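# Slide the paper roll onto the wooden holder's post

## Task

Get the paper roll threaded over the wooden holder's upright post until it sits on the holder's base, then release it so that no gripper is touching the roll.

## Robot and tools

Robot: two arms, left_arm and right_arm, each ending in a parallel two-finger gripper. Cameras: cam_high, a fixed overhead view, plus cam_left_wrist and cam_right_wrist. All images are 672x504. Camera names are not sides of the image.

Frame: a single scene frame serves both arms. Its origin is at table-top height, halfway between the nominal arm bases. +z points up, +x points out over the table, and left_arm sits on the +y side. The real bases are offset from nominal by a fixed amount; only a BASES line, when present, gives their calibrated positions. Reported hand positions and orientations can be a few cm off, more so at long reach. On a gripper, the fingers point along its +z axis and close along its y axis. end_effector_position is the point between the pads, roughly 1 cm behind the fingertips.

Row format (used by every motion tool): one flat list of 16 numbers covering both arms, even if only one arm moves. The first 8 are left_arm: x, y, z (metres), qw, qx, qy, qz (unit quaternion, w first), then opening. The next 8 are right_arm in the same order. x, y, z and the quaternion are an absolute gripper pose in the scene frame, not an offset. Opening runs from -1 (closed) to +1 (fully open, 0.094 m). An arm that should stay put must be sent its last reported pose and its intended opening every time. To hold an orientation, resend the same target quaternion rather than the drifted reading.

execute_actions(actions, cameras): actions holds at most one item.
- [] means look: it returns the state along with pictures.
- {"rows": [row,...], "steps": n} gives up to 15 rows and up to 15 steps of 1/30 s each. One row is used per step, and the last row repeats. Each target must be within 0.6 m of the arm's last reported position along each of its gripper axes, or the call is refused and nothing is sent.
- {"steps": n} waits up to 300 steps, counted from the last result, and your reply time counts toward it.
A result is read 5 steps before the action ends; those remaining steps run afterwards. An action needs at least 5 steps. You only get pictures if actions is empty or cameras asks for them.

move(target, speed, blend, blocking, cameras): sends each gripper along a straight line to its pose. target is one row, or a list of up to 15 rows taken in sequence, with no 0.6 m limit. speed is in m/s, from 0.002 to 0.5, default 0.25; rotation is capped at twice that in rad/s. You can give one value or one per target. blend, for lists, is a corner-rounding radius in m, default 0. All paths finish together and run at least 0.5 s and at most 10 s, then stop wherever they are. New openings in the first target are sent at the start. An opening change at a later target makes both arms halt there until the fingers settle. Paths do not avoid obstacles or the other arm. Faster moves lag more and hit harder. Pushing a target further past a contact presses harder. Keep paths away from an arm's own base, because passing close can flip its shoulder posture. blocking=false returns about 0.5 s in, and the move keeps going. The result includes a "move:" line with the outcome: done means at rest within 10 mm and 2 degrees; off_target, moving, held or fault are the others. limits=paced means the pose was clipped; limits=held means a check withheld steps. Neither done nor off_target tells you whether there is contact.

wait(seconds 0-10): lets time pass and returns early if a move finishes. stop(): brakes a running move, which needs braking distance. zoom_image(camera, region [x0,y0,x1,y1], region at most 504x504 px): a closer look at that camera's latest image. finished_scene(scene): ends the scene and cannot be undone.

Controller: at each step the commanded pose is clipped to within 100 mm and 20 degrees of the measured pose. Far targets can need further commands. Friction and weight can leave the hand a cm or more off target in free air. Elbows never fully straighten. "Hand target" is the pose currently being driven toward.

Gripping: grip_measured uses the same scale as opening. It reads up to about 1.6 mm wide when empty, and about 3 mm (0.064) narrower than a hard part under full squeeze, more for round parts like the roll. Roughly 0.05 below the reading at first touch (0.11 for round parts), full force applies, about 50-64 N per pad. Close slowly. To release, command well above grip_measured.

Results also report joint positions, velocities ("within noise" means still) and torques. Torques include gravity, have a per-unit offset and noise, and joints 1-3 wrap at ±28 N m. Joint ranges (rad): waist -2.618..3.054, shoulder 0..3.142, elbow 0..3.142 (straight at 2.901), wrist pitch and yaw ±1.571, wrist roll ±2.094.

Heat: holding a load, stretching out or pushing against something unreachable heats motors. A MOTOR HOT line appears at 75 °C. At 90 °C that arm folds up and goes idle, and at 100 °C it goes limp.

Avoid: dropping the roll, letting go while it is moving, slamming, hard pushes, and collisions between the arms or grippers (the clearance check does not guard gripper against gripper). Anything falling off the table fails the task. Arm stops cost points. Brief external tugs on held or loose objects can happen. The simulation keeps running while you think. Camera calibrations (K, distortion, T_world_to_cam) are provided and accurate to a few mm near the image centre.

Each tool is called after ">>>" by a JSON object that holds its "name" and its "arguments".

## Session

>>> {"name": "execute_actions", "arguments": {"actions": [], "cameras": ["all"]}}

>>> {"name": "zoom_image", "arguments": {"camera": "cam_high", "region": [140, 120, 560, 330]}}

Scene clock: 0.00 s of 4400.00 s.
left_arm: end_effector_position=(+0.4202, +0.4363, +0.1842) grip_measured=+1.000 end_effector_quat_wxyz=(+0.502, -0.148, +0.852, +0.022) | right_arm: end_effector_position=(+0.3129, -0.0584, +0.2484) grip_measured=+1.000 end_effector_quat_wxyz=(+0.226, -0.313, +0.833, +0.396)
Joint positions: left_arm=[0.514 1.361 0.847 -0.026 0.275 0.032 0.094] | right_arm=[0.374 1.689 1.564 -0.823 -0.767 -0.075 0.094]
Joint velocities: within noise
Joint torques (N m): no reading
Motor temperatures (°C): left_arm=[23 24 21 24 22 21 23] | right_arm=[23 23 22 22 22 23 24]
Heat: left arm: 24 °C; right arm: 24 °C.
Hand target: left_arm +0.4204, +0.4360, +0.1883; +0.505, -0.146, +0.850, +0.022 | right_arm +0.3117, -0.0574, +0.2582; +0.235, -0.319, +0.826, +0.401
camera_calibration:
cam_left_wrist: T_world_to_cam=[[0.309565, -0.923343, 0.227172, 0.226925], [-0.769323, -0.383616, -0.510863, 0.609734], [0.558849, -0.0166232, -0.829103, 0.0287855], [0, 0, 0, 1]] pos_world=[0.382748, 0.443912, 0.283806]
cam_right_wrist: T_world_to_cam=[[0.784237, -0.424313, -0.452692, -0.15854], [-0.588642, -0.739459, -0.326651, 0.24589], [-0.196145, 0.522645, -0.82968, 0.401938], [0, 0, 0, 1]] pos_world=[0.347912, -0.0955156, 0.34203]

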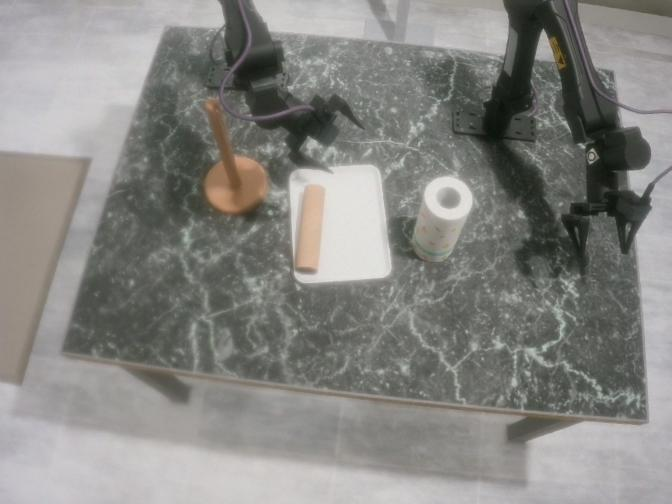

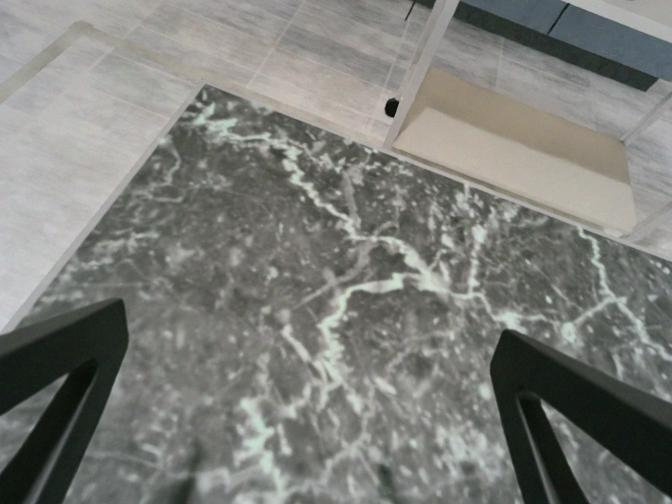

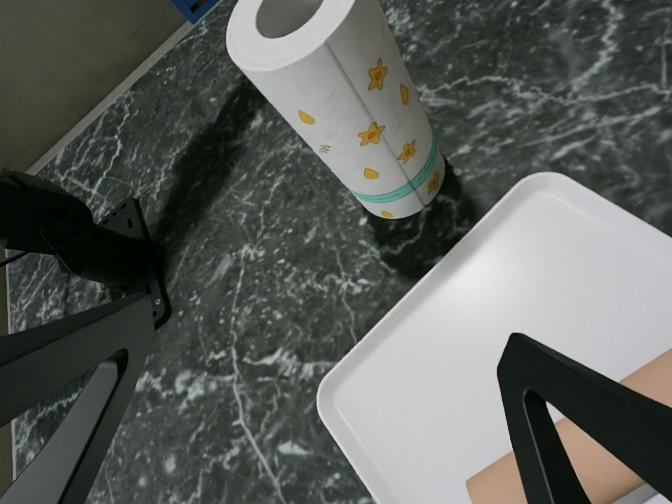

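Scaled by 1.200 from the camera's 672x504 image, which has a finer 960x720 frame.

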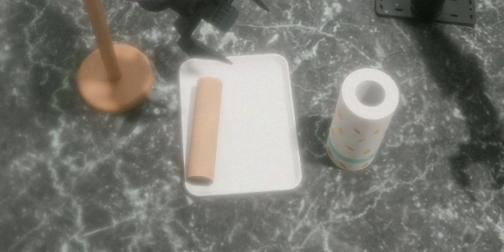

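>>> {"name": "move", "arguments": {"target": [[0.32,0.262,0.12,0.5996,0.375,0.5996,-0.375,1,0.30,-0.10,0.45,0.6745,-0.2127,0.6745,0.2127,1],[0.32,0.262,0.10,0.5996,0.375,0.5996,-0.375,1,0.34,-0.32,0.45,0.7071,0,0.7071,0,1],[0.32,0.262,0.10,0.5996,0.375,0.5996,-0.375,1,0.22,-0.58,0.38,0.641,0.299,0.641,-0.299,1]], "speed": 0.4, "blend": [0.05,0.05,0]}}

>>> {"name": "zoom_image", "arguments": {"camera": "cam_high", "region": [380, 100, 560, 290]}}

Scene clock: 6.33 s of 4400.00 s.
left_arm: end_effector_position=(+0.3182, +0.2612, +0.0996) grip_measured=+1.000 end_effector_quat_wxyz=(+0.632, +0.313, +0.645, -0.295) | right_arm: end_effector_position=(+0.2220, -0.5761, +0.3829) grip_measured=+1.000 end_effector_quat_wxyz=(+0.643, +0.295, +0.644, -0.292)
Joint positions: left_arm=[0.649 1.678 0.428 0.143 1.539 1.122 0.094] | right_arm=[-0.714 0.901 0.893 0.006 0.155 0.005 0.094]
Joint velocities: within noise
Joint torques (N m): left_arm=[-0.58 -3.81 6.31 0.77 0.72 0.09] | right_arm=[-0.54 -1.59 6.37 2.01 0.11 -0.01]
Motor temperatures (°C): left_arm=[23 24 21 25 22 21 23] | right_arm=[23 24 23 24 22 23 24]
Heat: left arm: 25 °C; right arm: 24 °C.
Hand target: left_arm +0.3205, +0.2614, +0.1000; +0.632, +0.311, +0.641, -0.306 | right_arm +0.2200, -0.5799, +0.3800; +0.641, +0.299, +0.641, -0.299
Off the commanded pose: left_arm 0.002 m, 13 deg | right_arm 0.005 m, 1 deg.
joint sent to its limit (left arm) — joint 5 (wrist yaw), upper limit.
Kept back: nothing.
move: off_target (left_arm)
camera_calibration:
cam_left_wrist: T_world_to_cam=[[-0.782806, -0.612852, 0.107824, 0.394324], [-0.378808, 0.33186, -0.863929, 0.144898], [0.493679, -0.717134, -0.491935, 0.182899], [0, 0, 0, 1]] pos_world=[0.273275, 0.32474, 0.172639]
cam_right_wrist: T_world_to_cam=[[-0.733075, -0.669907, 0.117582, -0.26902], [-0.400904, 0.285942, -0.870352, 0.610786], [0.549433, -0.685173, -0.478185, -0.229733], [0, 0, 0, 1]] pos_world=[0.173878, -0.512274, 0.453376]

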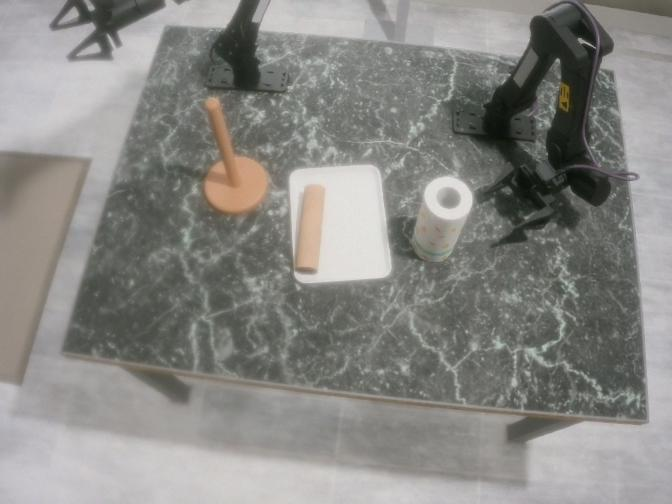

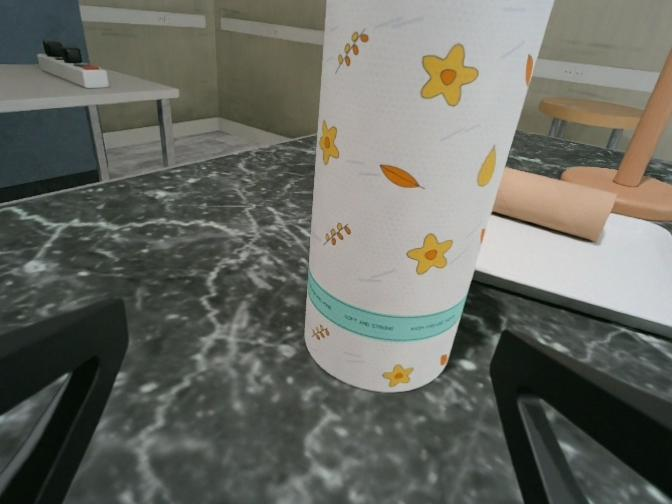

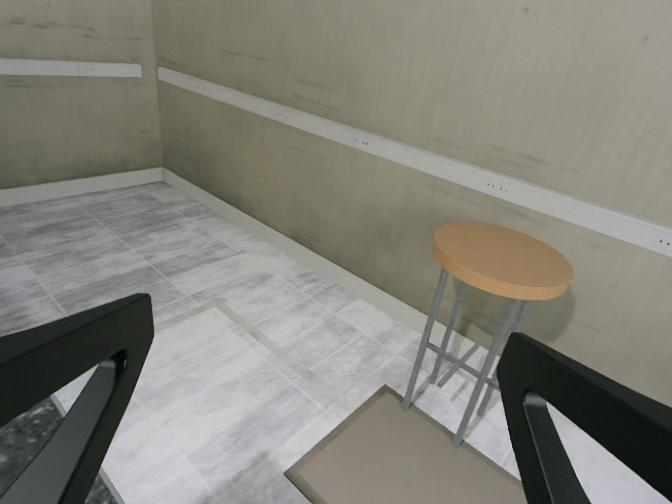

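Scaled by 2.653 from the camera's 672x504 image, which has a finer 960x720 frame.

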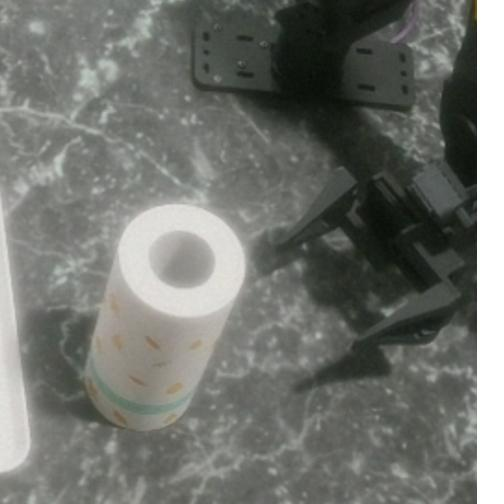

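>>> {"name": "move", "arguments": {"target": [0.290,0.240,0.087,0.632,0.316,0.632,-0.316,1,0.22,-0.58,0.38,0.641,0.299,0.641,-0.299,1], "speed": 0.25, "cameras": ["cam_left_wrist"]}}

Scene clock: 8.33 s of 4400.00 s.
left_arm: end_effector_position=(+0.2939, +0.2420, +0.0834) grip_measured=+1.000 end_effector_quat_wxyz=(+0.628, +0.309, +0.648, -0.300) | right_arm: end_effector_position=(+0.2220, -0.5761, +0.3833) grip_measured=+1.000 end_effector_quat_wxyz=(+0.644, +0.295, +0.643, -0.292)
Joint positions: left_arm=[0.649 1.678 0.323 0.138 1.539 1.216 0.094] | right_arm=[-0.714 0.901 0.893 0.007 0.155 0.005 0.094]
Joint velocities: within noise
Joint torques (N m): left_arm=[0.02 -6.15 3.21 0.65 0.76 0.07] | right_arm=[-0.55 -1.61 6.46 2.01 0.1 -0.02]
Motor temperatures (°C): left_arm=[23 24 21 25 22 21 23] | right_arm=[23 24 23 24 22 23 24]
Heat: left arm: 25 °C; right arm: 24 °C.
Hand target: left_arm +0.2906, +0.2394, +0.0869; +0.633, +0.309, +0.642, -0.305 | right_arm +0.2200, -0.5799, +0.3799; +0.641, +0.299, +0.641, -0.299
Off the commanded pose: left_arm 0.006 m, 3 deg | right_arm 0.005 m, 1 deg.
joint sent to its limit (left arm) — joint 5 (wrist yaw), upper limit.
Kept back: nothing.
move: off_target (left_arm)
camera_calibration:
cam_left_wrist: T_world_to_cam=[[-0.782969, -0.609619, 0.123793, 0.363277], [-0.389424, 0.325168, -0.861751, 0.132569], [0.485086, -0.722932, -0.491997, 0.177085], [0, 0, 0, 1]] pos_world=[0.250158, 0.306374, 0.156396]
Images, in order (width x height): cam_left_wrist 672x504.

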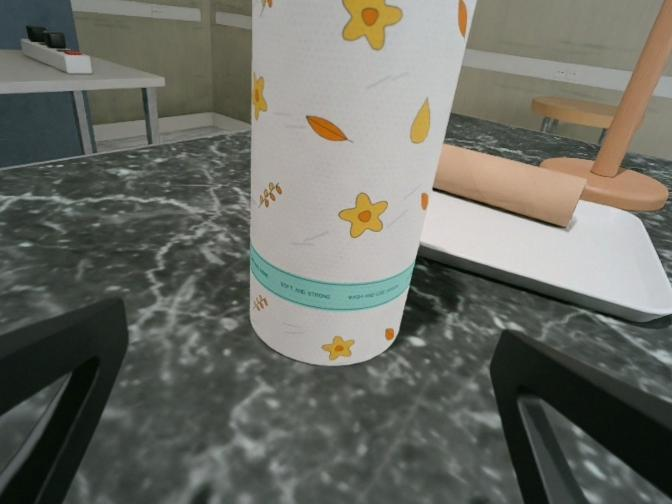

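>>> {"name": "move", "arguments": {"target": [[0.3115,0.202,0.087,0.632,0.316,0.632,-0.316,1,0.22,-0.58,0.38,0.641,0.299,0.641,-0.299,1],[0.352,0.150,0.087,0.632,0.316,0.632,-0.316,1,0.22,-0.58,0.38,0.641,0.299,0.641,-0.299,1]], "speed": 0.16, "blend": [0.01,0], "cameras": ["cam_high","cam_left_wrist"]}}

Scene clock: 10.83 s of 4400.00 s.
left_arm: end_effector_position=(+0.3563, +0.1522, +0.0956) grip_measured=+1.000 end_effector_quat_wxyz=(+0.616, +0.343, +0.643, -0.299) | right_arm: end_effector_position=(+0.2220, -0.5761, +0.3834) grip_measured=+1.000 end_effector_quat_wxyz=(+0.644, +0.295, +0.643, -0.292)
Joint positions: left_arm=[0.116 1.93 0.249 1.553 1.073 0.152 0.094] | right_arm=[-0.714 0.901 0.893 0.008 0.155 0.005 0.094]
Joint velocities: within noise
Joint torques (N m): left_arm=[-0.59 -4.98 1.72 1.82 -0.02 -0.14] | right_arm=[-0.57 -1.62 6.41 2.01 0.1 -0.03]
Motor temperatures (°C): left_arm=[23 24 21 25 22 21 23] | right_arm=[23 24 23 25 22 23 24]
Heat: left arm: 25 °C; right arm: 25 °C.
Hand target: left_arm +0.3520, +0.1501, +0.0875; +0.605, +0.334, +0.653, -0.309 | right_arm +0.2200, -0.5799, +0.3800; +0.641, +0.299, +0.641, -0.299
Off the commanded pose: left_arm 0.010 m, 4 deg | right_arm 0.006 m, 1 deg.
joint sent to its limit (left arm) — joint 4 (wrist pitch), upper limit.
Kept back: nothing.
move: off_target (left_arm)
camera_calibration:
cam_left_wrist: T_world_to_cam=[[-0.815038, -0.573052, 0.0855836, 0.365355], [-0.360669, 0.386176, -0.848992, 0.175853], [0.453466, -0.722828, -0.52143, 0.10199], [0, 0, 0, 1]] pos_world=[0.314954, 0.215178, 0.17121]
Images, in order (width x height): cam_high 672x504, cam_left_wrist 672x504.

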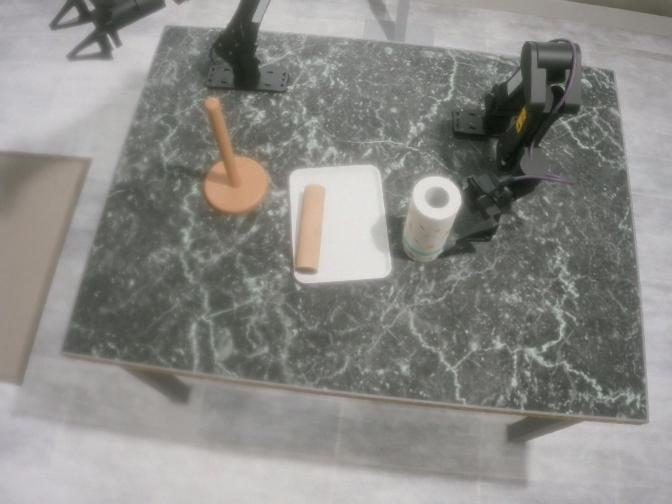

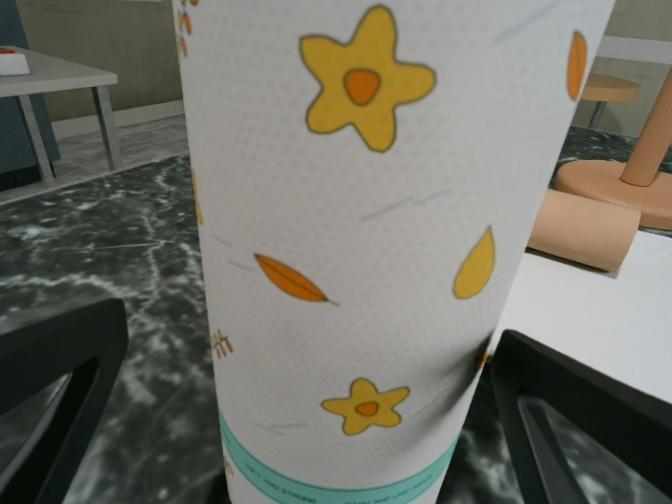

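>>> {"name": "move", "arguments": {"target": [[0.344,0.145,0.087,0.616,0.343,0.643,-0.299,1,0.22,-0.58,0.38,0.641,0.299,0.641,-0.299,1],[0.361,0.123,0.087,0.616,0.343,0.643,-0.299,1,0.22,-0.58,0.38,0.641,0.299,0.641,-0.299,1]], "speed": 0.12, "cameras": ["cam_high","cam_left_wrist"]}}

Scene clock: 12.07 s of 4400.00 s.
left_arm: end_effector_position=(+0.3580, +0.1240, +0.0943) grip_measured=+1.000 end_effector_quat_wxyz=(+0.616, +0.354, +0.641, -0.292) | right_arm: end_effector_position=(+0.2220, -0.5761, +0.3834) grip_measured=+1.000 end_effector_quat_wxyz=(+0.644, +0.295, +0.643, -0.292)
Joint positions: left_arm=[-0.014 1.93 0.25 1.558 0.948 0.163 0.094] | right_arm=[-0.714 0.901 0.893 0.008 0.155 0.005 0.094]
Joint velocities: within noise
Joint torques (N m): left_arm=[-0.43 -4.33 3.99 1.89 0.05 -0.11] | right_arm=[-0.57 -1.65 6.41 2.02 0.1 0]
Motor temperatures (°C): left_arm=[23 24 21 26 22 21 23] | right_arm=[23 24 23 25 22 23 24]
Heat: left arm: 26 °C; right arm: 25 °C.
Hand target: left_arm +0.3608, +0.1232, +0.0872; +0.608, +0.348, +0.649, -0.297 | right_arm +0.2200, -0.5799, +0.3800; +0.641, +0.299, +0.641, -0.299
Off the commanded pose: left_arm 0.008 m, 2 deg | right_arm 0.006 m, 1 deg.
joint read past its limit (left arm) — joint 4 (wrist pitch), upper limit.
joint sent to its limit (left arm) — joint 4 (wrist pitch), upper limit.
Kept back: nothing.
move: done
camera_calibration:
cam_left_wrist: T_world_to_cam=[[-0.819865, -0.569255, 0.0614015, 0.354222], [-0.346169, 0.407413, -0.845093, 0.178125], [0.456058, -0.714117, -0.531082, 0.0790508], [0, 0, 0, 1]] pos_world=[0.316024, 0.185524, 0.170765]
Images, in order (width x height): cam_high 672x504, cam_left_wrist 672x504.

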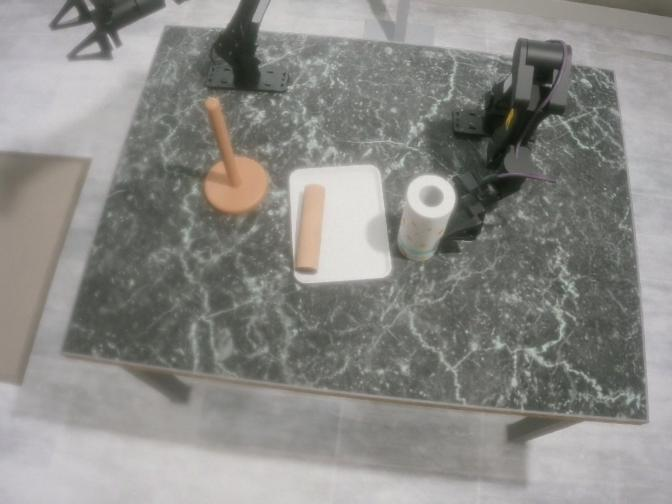

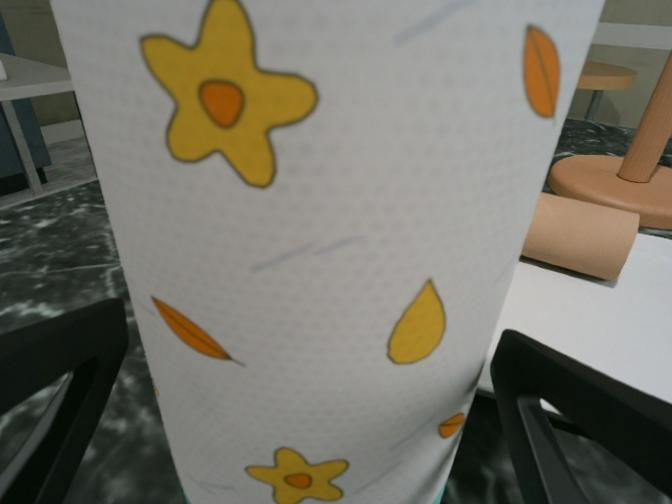

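>>> {"name": "move", "arguments": {"target": [[0.361,0.123,0.087,0.608,0.348,0.649,-0.297,0.62,0.22,-0.58,0.38,0.641,0.299,0.641,-0.299,1],[0.36,0.10,0.25,0.61,0.36,0.61,-0.36,0.62,0.22,-0.58,0.38,0.641,0.299,0.641,-0.299,1],[0.33,-0.10,0.445,0.5996,0.375,0.5996,-0.375,0.62,0.22,-0.58,0.38,0.641,0.299,0.641,-0.299,1],[0.282,-0.25,0.445,0.5996,0.375,0.5996,-0.375,0.62,0.22,-0.58,0.38,0.641,0.299,0.641,-0.299,1]], "speed": [0.2,0.25,0.3,0.2], "blend": [0,0.05,0.05,0], "cameras": ["cam_high"]}}

>>> {"name": "zoom_image", "arguments": {"camera": "cam_high", "region": [160, 0, 350, 230]}}

Scene clock: 16.37 s of 4400.00 s.
left_arm: end_effector_position=(+0.2766, -0.2464, +0.4356) grip_measured=+0.624 end_effector_quat_wxyz=(+0.588, +0.380, +0.607, -0.376) | right_arm: end_effector_position=(+0.2220, -0.5761, +0.3834) grip_measured=+1.000 end_effector_quat_wxyz=(+0.644, +0.295, +0.643, -0.292)
Joint positions: left_arm=[-1.161 1.772 1.79 -0.043 -0.014 -0.011 0.076] | right_arm=[-0.714 0.901 0.893 0.008 0.155 0.005 0.094]
Joint velocities: within noise
Joint torques (N m): left_arm=[0.38 -8.64 10.97 2.29 -0.08 0.09] | right_arm=[-0.58 -1.61 6.46 2.02 0.1 -0.01]
Motor temperatures (°C): left_arm=[23 24 22 27 22 21 23] | right_arm=[23 24 23 26 22 23 24]
Heat: left arm: 27 °C; right arm: 26 °C.
Hand target: left_arm +0.2818, -0.2494, +0.4446; +0.600, +0.375, +0.600, -0.375 | right_arm +0.2200, -0.5799, +0.3799; +0.641, +0.299, +0.641, -0.299
Off the commanded pose: left_arm 0.011 m, 2 deg | right_arm 0.006 m, 1 deg.
Kept back: nothing.
move: off_target (left_arm)
Images, in order (width x height): cam_high 672x504.

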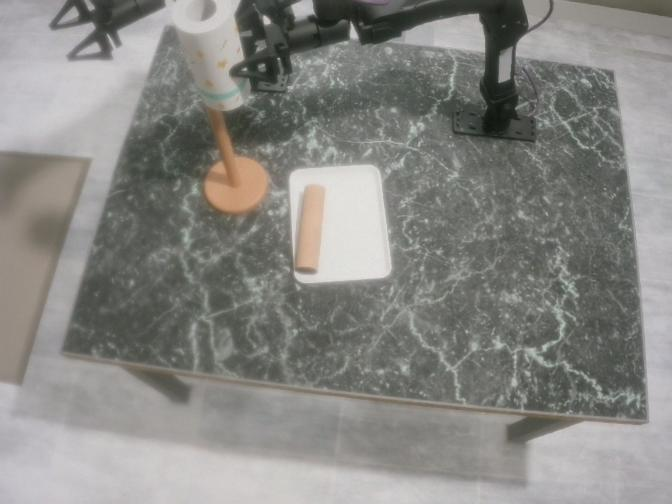

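Scaled by 2.191 from the camera's 672x504 image, which has a finer 960x720 frame.

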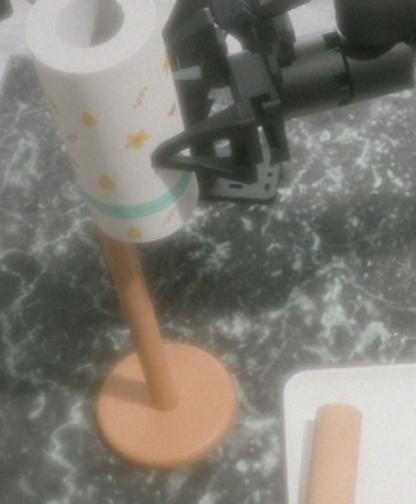

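>>> {"name": "move", "arguments": {"target": [0.270,-0.288,0.442,0.598,0.405,0.600,-0.345,0.55,0.22,-0.58,0.38,0.641,0.299,0.641,-0.299,1], "speed": 0.15, "cameras": ["cam_high"]}}

>>> {"name": "zoom_image", "arguments": {"camera": "cam_high", "region": [140, 0, 330, 230]}}

Scene clock: 18.17 s of 4400.00 s.
left_arm: end_effector_position=(+0.2662, -0.2825, +0.4369) grip_measured=+0.556 end_effector_quat_wxyz=(+0.589, +0.408, +0.605, -0.347) | right_arm: end_effector_position=(+0.2220, -0.5761, +0.3834) grip_measured=+1.000 end_effector_quat_wxyz=(+0.644, +0.295, +0.643, -0.292)
Joint positions: left_arm=[-1.221 1.915 2.023 -0.172 -0.078 0.056 0.073] | right_arm=[-0.714 0.901 0.893 0.008 0.155 0.005 0.094]
Joint velocities: within noise
Joint torques (N m): left_arm=[0.09 -9.47 10.65 2.31 -0.05 0.1] | right_arm=[-0.59 -1.59 6.37 2 0.11 -0.02]
Motor temperatures (°C): left_arm=[23 24 22 27 22 21 23] | right_arm=[23 24 23 26 22 23 24]
Heat: left arm: 27 °C; right arm: 26 °C.
Hand target: left_arm +0.2699, -0.2875, +0.4416; +0.598, +0.405, +0.600, -0.345 | right_arm +0.2200, -0.5799, +0.3799; +0.641, +0.299, +0.641, -0.299
Off the commanded pose: left_arm 0.008 m, 1 deg | right_arm 0.006 m, 1 deg.
Kept back: nothing.
move: done
Images, in order (width x height): cam_high 672x504.

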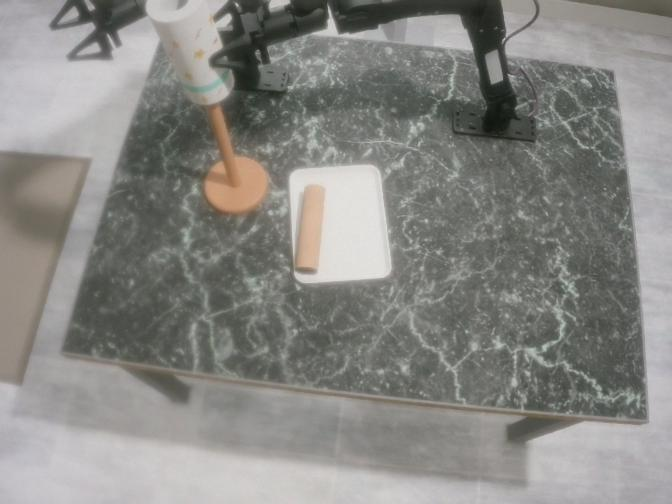

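Scaled by 2.191 from the camera's 672x504 image, which has a finer 960x720 frame.

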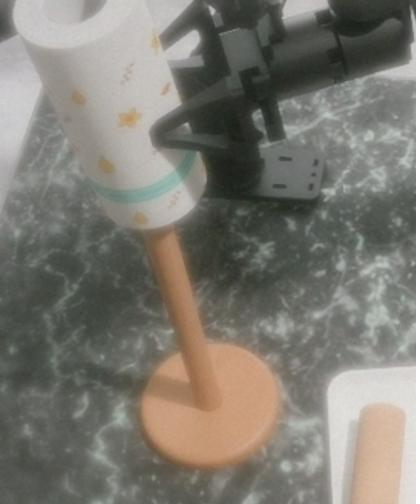

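>>> {"name": "move", "arguments": {"target": [0.266,-0.2855,0.440,0.627,0.402,0.571,-0.350,0.55,0.22,-0.58,0.38,0.641,0.299,0.641,-0.299,1], "speed": 0.15, "cameras": ["cam_high"]}}

>>> {"name": "zoom_image", "arguments": {"camera": "cam_high", "region": [140, 0, 330, 230]}}

Scene clock: 20.03 s of 4400.00 s.
left_arm: end_effector_position=(+0.2693, -0.2894, +0.4288) grip_measured=+0.556 end_effector_quat_wxyz=(+0.614, +0.406, +0.582, -0.346) | right_arm: end_effector_position=(+0.2220, -0.5761, +0.3835) grip_measured=+1.000 end_effector_quat_wxyz=(+0.644, +0.295, +0.643, -0.292)
Joint positions: left_arm=[-1.221 1.915 1.929 -0.021 -0.08 0.097 0.073] | right_arm=[-0.714 0.901 0.893 0.008 0.155 0.005 0.094]
Joint velocities: within noise
Joint torques (N m): left_arm=[-0.42 -13.09 6.54 2.51 -0.07 0.09] | right_arm=[-0.53 -1.65 6.42 2.01 0.11 -0.02]
Motor temperatures (°C): left_arm=[23 25 22 28 22 21 23] | right_arm=[23 24 23 27 22 23 24]
Heat: left arm: 28 °C; right arm: 27 °C.
Hand target: left_arm +0.2661, -0.2854, +0.4399; +0.626, +0.401, +0.570, -0.349 | right_arm +0.2200, -0.5799, +0.3800; +0.641, +0.299, +0.641, -0.299
Off the commanded pose: left_arm 0.012 m, 2 deg | right_arm 0.006 m, 1 deg.
Kept back: nothing.
move: off_target (left_arm)
Images, in order (width x height): cam_high 672x504.

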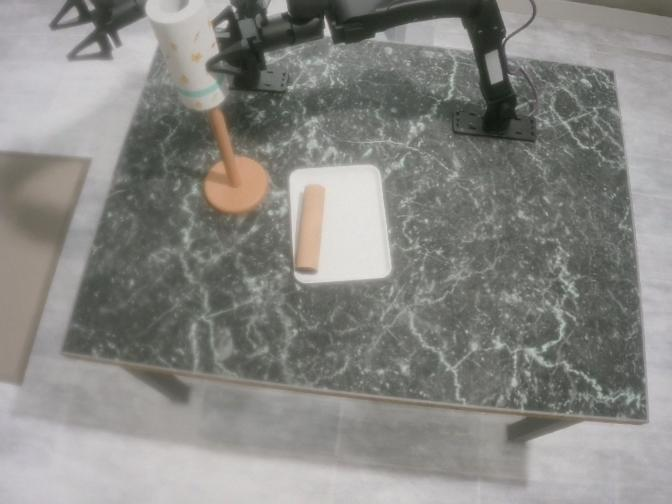

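Scaled by 2.191 from the camera's 672x504 image, which has a finer 960x720 frame.

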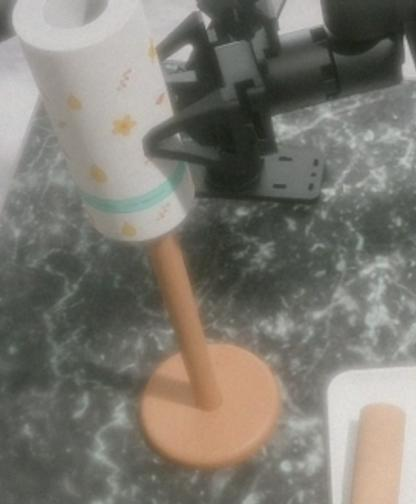

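>>> {"name": "move", "arguments": {"target": [0.260,-0.276,0.443,0.646,0.400,0.551,-0.353,0.55,0.22,-0.58,0.38,0.641,0.299,0.641,-0.299,1], "speed": 0.15, "cameras": ["cam_high"]}}

>>> {"name": "zoom_image", "arguments": {"camera": "cam_high", "region": [140, 0, 330, 230]}}

Scene clock: 21.80 s of 4400.00 s.
left_arm: end_effector_position=(+0.2699, -0.2907, +0.4114) grip_measured=+0.556 end_effector_quat_wxyz=(+0.624, +0.410, +0.571, -0.340) | right_arm: end_effector_position=(+0.2220, -0.5761, +0.3835) grip_measured=+1.000 end_effector_quat_wxyz=(+0.644, +0.295, +0.643, -0.292)
Joint positions: left_arm=[-1.221 1.902 1.824 0.089 -0.08 0.125 0.073] | right_arm=[-0.714 0.901 0.893 0.008 0.155 0.005 0.094]
Joint velocities: within noise
Joint torques (N m): left_arm=[-0.65 -16.16 6.54 2.49 -0.02 0.07] | right_arm=[-0.57 -1.66 6.32 2 0.13 -0.02]
Motor temperatures (°C): left_arm=[23 26 22 28 22 21 24] | right_arm=[23 24 23 27 22 23 24]
Heat: left arm: 28 °C; right arm: 27 °C.
Hand target: left_arm +0.2605, -0.2765, +0.4427; +0.644, +0.399, +0.550, -0.352 | right_arm +0.2200, -0.5799, +0.3800; +0.641, +0.299, +0.641, -0.299
Off the commanded pose: left_arm 0.036 m, 4 deg | right_arm 0.006 m, 1 deg.
Kept back: nothing.
move: off_target (left_arm)
Images, in order (width x height): cam_high 672x504.

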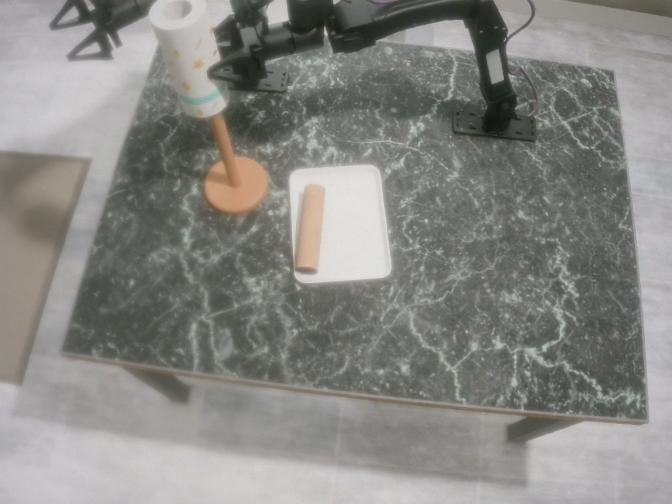

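Scaled by 2.191 from the camera's 672x504 image, which has a finer 960x720 frame.

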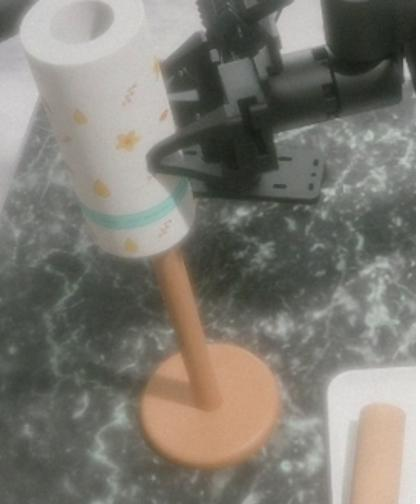

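>>> {"name": "move", "arguments": {"target": [0.263,-0.268,0.460,0.646,0.400,0.551,-0.353,0.55,0.22,-0.58,0.38,0.641,0.299,0.641,-0.299,1], "speed": 0.15, "cameras": ["cam_high"]}}

>>> {"name": "zoom_image", "arguments": {"camera": "cam_high", "region": [140, 0, 330, 230]}}

Scene clock: 23.07 s of 4400.00 s.
left_arm: end_effector_position=(+0.2672, -0.2868, +0.4107) grip_measured=+0.556 end_effector_quat_wxyz=(+0.616, +0.418, +0.577, -0.337) | right_arm: end_effector_position=(+0.2220, -0.5761, +0.3835) grip_measured=+1.000 end_effector_quat_wxyz=(+0.644, +0.295, +0.643, -0.292)
Joint positions: left_arm=[-1.221 1.886 1.824 0.048 -0.074 0.125 0.073] | right_arm=[-0.714 0.901 0.893 0.008 0.155 0.005 0.094]
Joint velocities: within noise
Joint torques (N m): left_arm=[0.54 -16.01 9.99 2.29 0.06 0.07] | right_arm=[-0.51 -1.63 6.39 2.01 0.11 -0.01]
Motor temperatures (°C): left_arm=[23 26 22 28 22 21 24] | right_arm=[23 24 23 27 22 23 24]
Heat: left arm: 28 °C; right arm: 27 °C.
Hand target: left_arm +0.2626, -0.2672, +0.4589; +0.644, +0.399, +0.549, -0.352 | right_arm +0.2200, -0.5799, +0.3800; +0.641, +0.299, +0.641, -0.299
Off the commanded pose: left_arm 0.053 m, 5 deg | right_arm 0.006 m, 1 deg.
Kept back: nothing.
move: off_target (left_arm)
Images, in order (width x height): cam_high 672x504.

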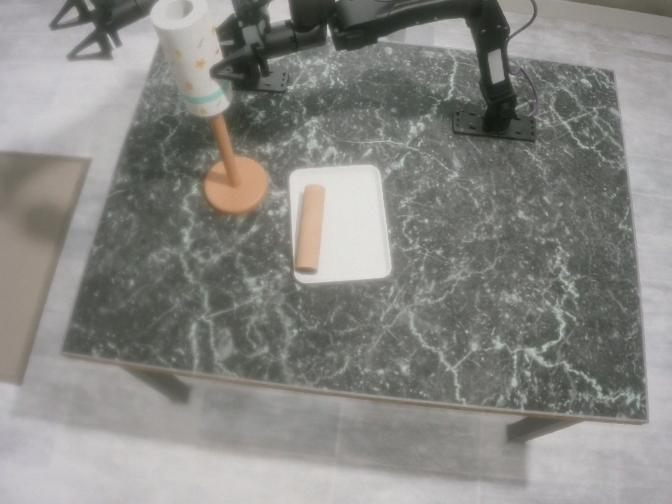

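Scaled by 2.191 from the camera's 672x504 image, which has a finer 960x720 frame.

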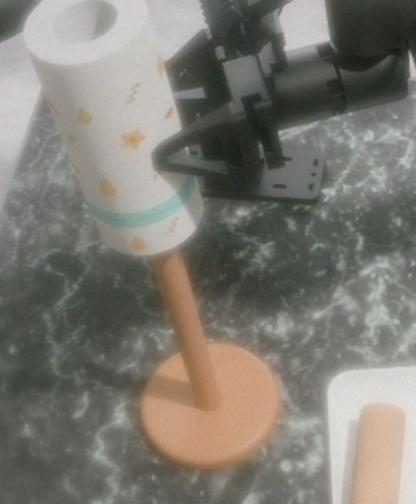

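>>> {"name": "move", "arguments": {"target": [0.263,-0.266,0.385,0.646,0.400,0.551,-0.353,0.55,0.22,-0.58,0.38,0.641,0.299,0.641,-0.299,1], "speed": 0.15, "cameras": ["cam_high"]}}

>>> {"name": "zoom_image", "arguments": {"camera": "cam_high", "region": [140, 0, 330, 230]}}

Scene clock: 24.50 s of 4400.00 s.
left_arm: end_effector_position=(+0.2660, -0.2785, +0.3555) grip_measured=+0.556 end_effector_quat_wxyz=(+0.623, +0.412, +0.570, -0.341) | right_arm: end_effector_position=(+0.2220, -0.5761, +0.3835) grip_measured=+1.000 end_effector_quat_wxyz=(+0.644, +0.295, +0.643, -0.292)
Joint positions: left_arm=[-1.217 1.841 1.522 0.331 -0.072 0.125 0.073] | right_arm=[-0.714 0.901 0.893 0.008 0.155 0.005 0.094]
Joint velocities: within noise
Joint torques (N m): left_arm=[0.39 -14.99 6.91 2.47 0.04 0.07] | right_arm=[-0.55 -1.57 6.41 2.03 0.11 -0.02]
Motor temperatures (°C): left_arm=[23 27 22 29 22 21 24] | right_arm=[23 24 23 27 22 23 24]
Heat: left arm: 29 °C; right arm: 27 °C.
Hand target: left_arm +0.2632, -0.2663, +0.3847; +0.644, +0.399, +0.550, -0.352 | right_arm +0.2200, -0.5799, +0.3800; +0.641, +0.299, +0.641, -0.299
Off the commanded pose: left_arm 0.032 m, 4 deg | right_arm 0.006 m, 1 deg.
Kept back: nothing.
move: off_target (left_arm)
Images, in order (width x height): cam_high 672x504.

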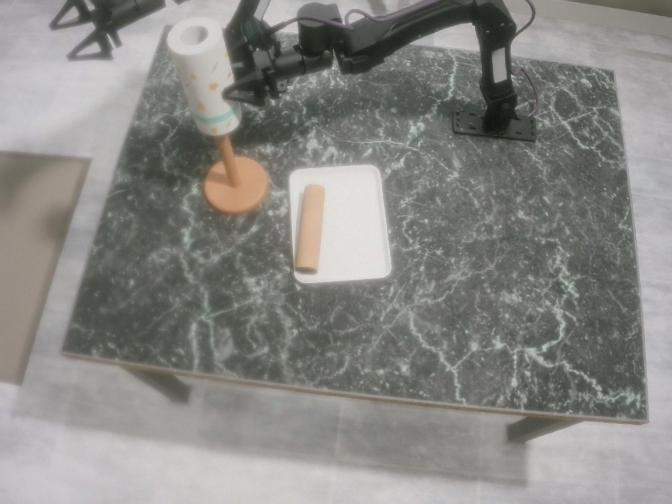

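Scaled by 2.191 from the camera's 672x504 image, which has a finer 960x720 frame.

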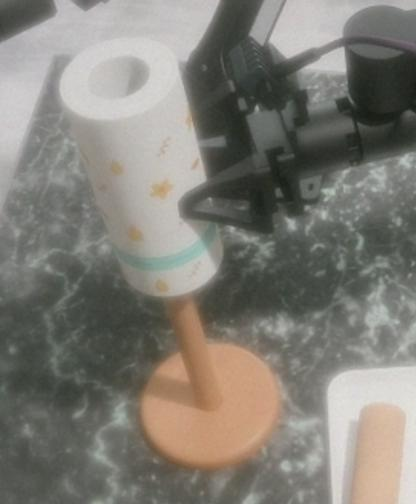

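>>> {"name": "move", "arguments": {"target": [0.265,-0.273,0.25,0.636,0.405,0.560,-0.348,0.55,0.22,-0.58,0.38,0.641,0.299,0.641,-0.299,1], "speed": 0.15, "cameras": ["cam_high"]}}

>>> {"name": "zoom_image", "arguments": {"camera": "cam_high", "region": [140, 0, 330, 230]}}

Scene clock: 26.23 s of 4400.00 s.
left_arm: end_effector_position=(+0.2641, -0.2720, +0.2588) grip_measured=+0.556 end_effector_quat_wxyz=(+0.633, +0.404, +0.561, -0.347) | right_arm: end_effector_position=(+0.2220, -0.5761, +0.3835) grip_measured=+1.000 end_effector_quat_wxyz=(+0.644, +0.295, +0.643, -0.292)
Joint positions: left_arm=[-1.216 1.929 1.202 0.77 -0.073 0.125 0.073] | right_arm=[-0.714 0.901 0.893 0.008 0.155 0.005 0.094]
Joint velocities: within noise
Joint torques (N m): left_arm=[0.17 -9.78 6.13 2.58 0.04 0.01] | right_arm=[-0.58 -1.61 6.42 2.01 0.1 -0.02]
Motor temperatures (°C): left_arm=[23 27 22 29 22 21 24] | right_arm=[23 24 23 28 22 23 24]
Heat: left arm: 29 °C; right arm: 28 °C.
Hand target: left_arm +0.2649, -0.2728, +0.2500; +0.635, +0.405, +0.559, -0.347 | right_arm +0.2200, -0.5799, +0.3800; +0.641, +0.299, +0.641, -0.299
Off the commanded pose: left_arm 0.009 m, 0 deg | right_arm 0.006 m, 1 deg.
Kept back: nothing.
move: done
Images, in order (width x height): cam_high 672x504.

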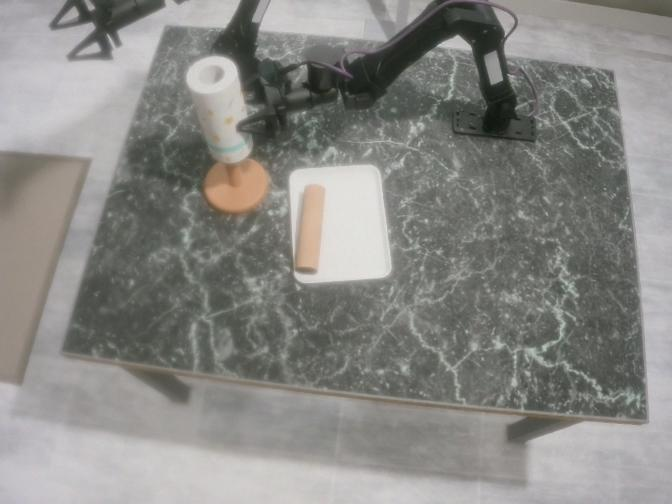

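Scaled by 2.191 from the camera's 672x504 image, which has a finer 960x720 frame.

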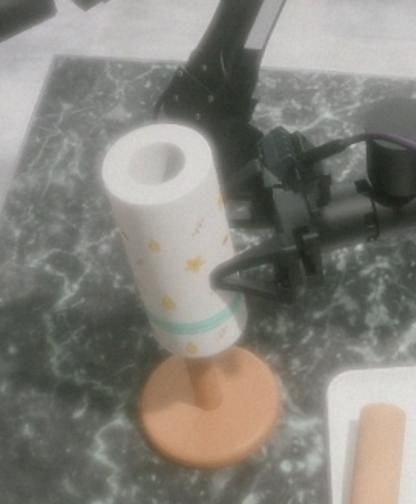

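>>> {"name": "move", "arguments": {"target": [[0.267,-0.280,0.15,0.632,0.408,0.564,-0.345,0.55,0.22,-0.58,0.38,0.641,0.299,0.641,-0.299,1],[0.267,-0.281,0.098,0.630,0.409,0.566,-0.344,0.55,0.22,-0.58,0.38,0.641,0.299,0.641,-0.299,1]], "speed": [0.15,0.08], "blend": [0.02,0], "cameras": ["cam_high"]}}

>>> {"name": "zoom_image", "arguments": {"camera": "cam_high", "region": [140, 0, 330, 230]}}

Scene clock: 28.10 s of 4400.00 s.
left_arm: end_effector_position=(+0.2711, -0.2804, +0.1244) grip_measured=+0.556 end_effector_quat_wxyz=(+0.644, +0.392, +0.558, -0.347) | right_arm: end_effector_position=(+0.2220, -0.5761, +0.3835) grip_measured=+1.000 end_effector_quat_wxyz=(+0.644, +0.295, +0.643, -0.292)
Joint positions: left_arm=[-1.216 2.319 1.13 1.259 -0.09 0.123 0.073] | right_arm=[-0.714 0.901 0.893 0.008 0.155 0.005 0.094]
Joint velocities: within noise
Joint torques (N m): left_arm=[-0.18 -9.65 4.74 2.25 0.18 0.02] | right_arm=[-0.57 -1.62 6.39 2 0.11 -0.03]
Motor temperatures (°C): left_arm=[23 27 22 29 22 21 24] | right_arm=[23 24 23 28 22 23 24]
Heat: left arm: 29 °C; right arm: 28 °C.
Hand target: left_arm +0.2667, -0.2801, +0.0986; +0.629, +0.408, +0.565, -0.343 | right_arm +0.2200, -0.5799, +0.3800; +0.641, +0.299, +0.641, -0.299
Off the commanded pose: left_arm 0.027 m, 3 deg | right_arm 0.006 m, 1 deg.
Kept back: nothing.
move: off_target (left_arm)
Images, in order (width x height): cam_high 672x504.

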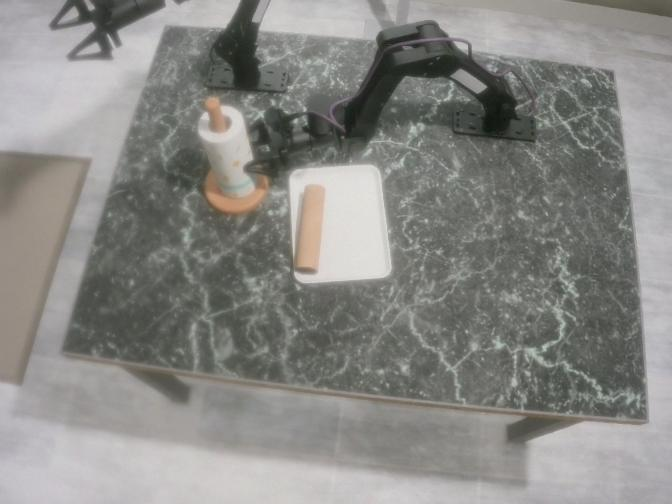

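Scaled by 2.191 from the camera's 672x504 image, which has a finer 960x720 frame.

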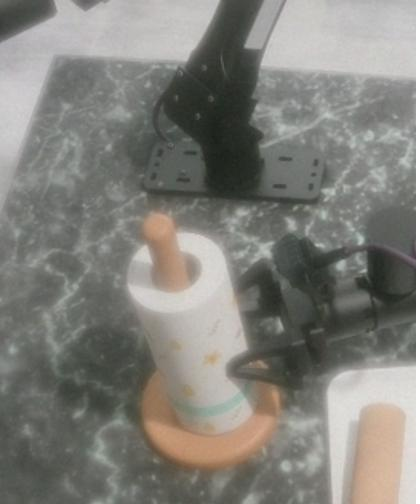

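>>> {"name": "move", "arguments": {"target": [[0.268,-0.280,0.117,0.640,0.396,0.560,-0.346,1,0.22,-0.58,0.38,0.641,0.299,0.641,-0.299,1],[0.210,-0.164,0.120,0.640,0.396,0.560,-0.346,1,0.22,-0.58,0.38,0.641,0.299,0.641,-0.299,1]], "speed": [0.1,0.18], "cameras": ["cam_high"]}}

Scene clock: 30.23 s of 4400.00 s.
left_arm: end_effector_position=(+0.2126, -0.1674, +0.1089) grip_measured=+0.999 end_effector_quat_wxyz=(+0.627, +0.406, +0.572, -0.339) | right_arm: end_effector_position=(+0.2220, -0.5761, +0.3835) grip_measured=+1.000 end_effector_quat_wxyz=(+0.644, +0.295, +0.643, -0.292)
Joint positions: left_arm=[-1.258 2.091 0.554 1.553 -0.128 0.123 0.094] | right_arm=[-0.714 0.901 0.893 0.008 0.155 0.005 0.094]
Joint velocities: within noise
Joint torques (N m): left_arm=[-0.54 -11.88 2.65 2.19 -0.07 -0.03] | right_arm=[-0.55 -1.58 6.35 2 0.12 -0.03]
Motor temperatures (°C): left_arm=[23 27 22 30 22 21 24] | right_arm=[23 24 24 28 22 23 24]
Heat: left arm: 30 °C; right arm: 28 °C.
Hand target: left_arm +0.2103, -0.1644, +0.1199; +0.634, +0.400, +0.567, -0.342 | right_arm +0.2200, -0.5799, +0.3800; +0.641, +0.299, +0.641, -0.299
Off the commanded pose: left_arm 0.012 m, 2 deg | right_arm 0.006 m, 1 deg.
joint sent to its limit (left arm) — joint 4 (wrist pitch), upper limit.
Kept back: nothing.
move: off_target (left_arm)
Images, in order (width x height): cam_high 672x504.

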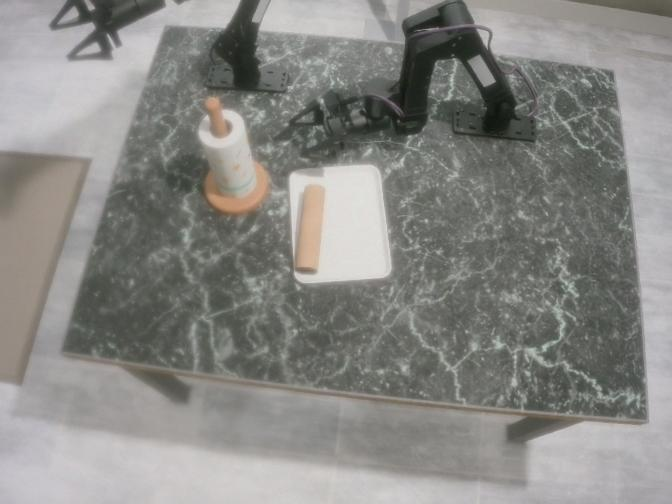

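>>> {"name": "finished_scene", "arguments": {"scene": 2}}

The scene is finished: the task was done.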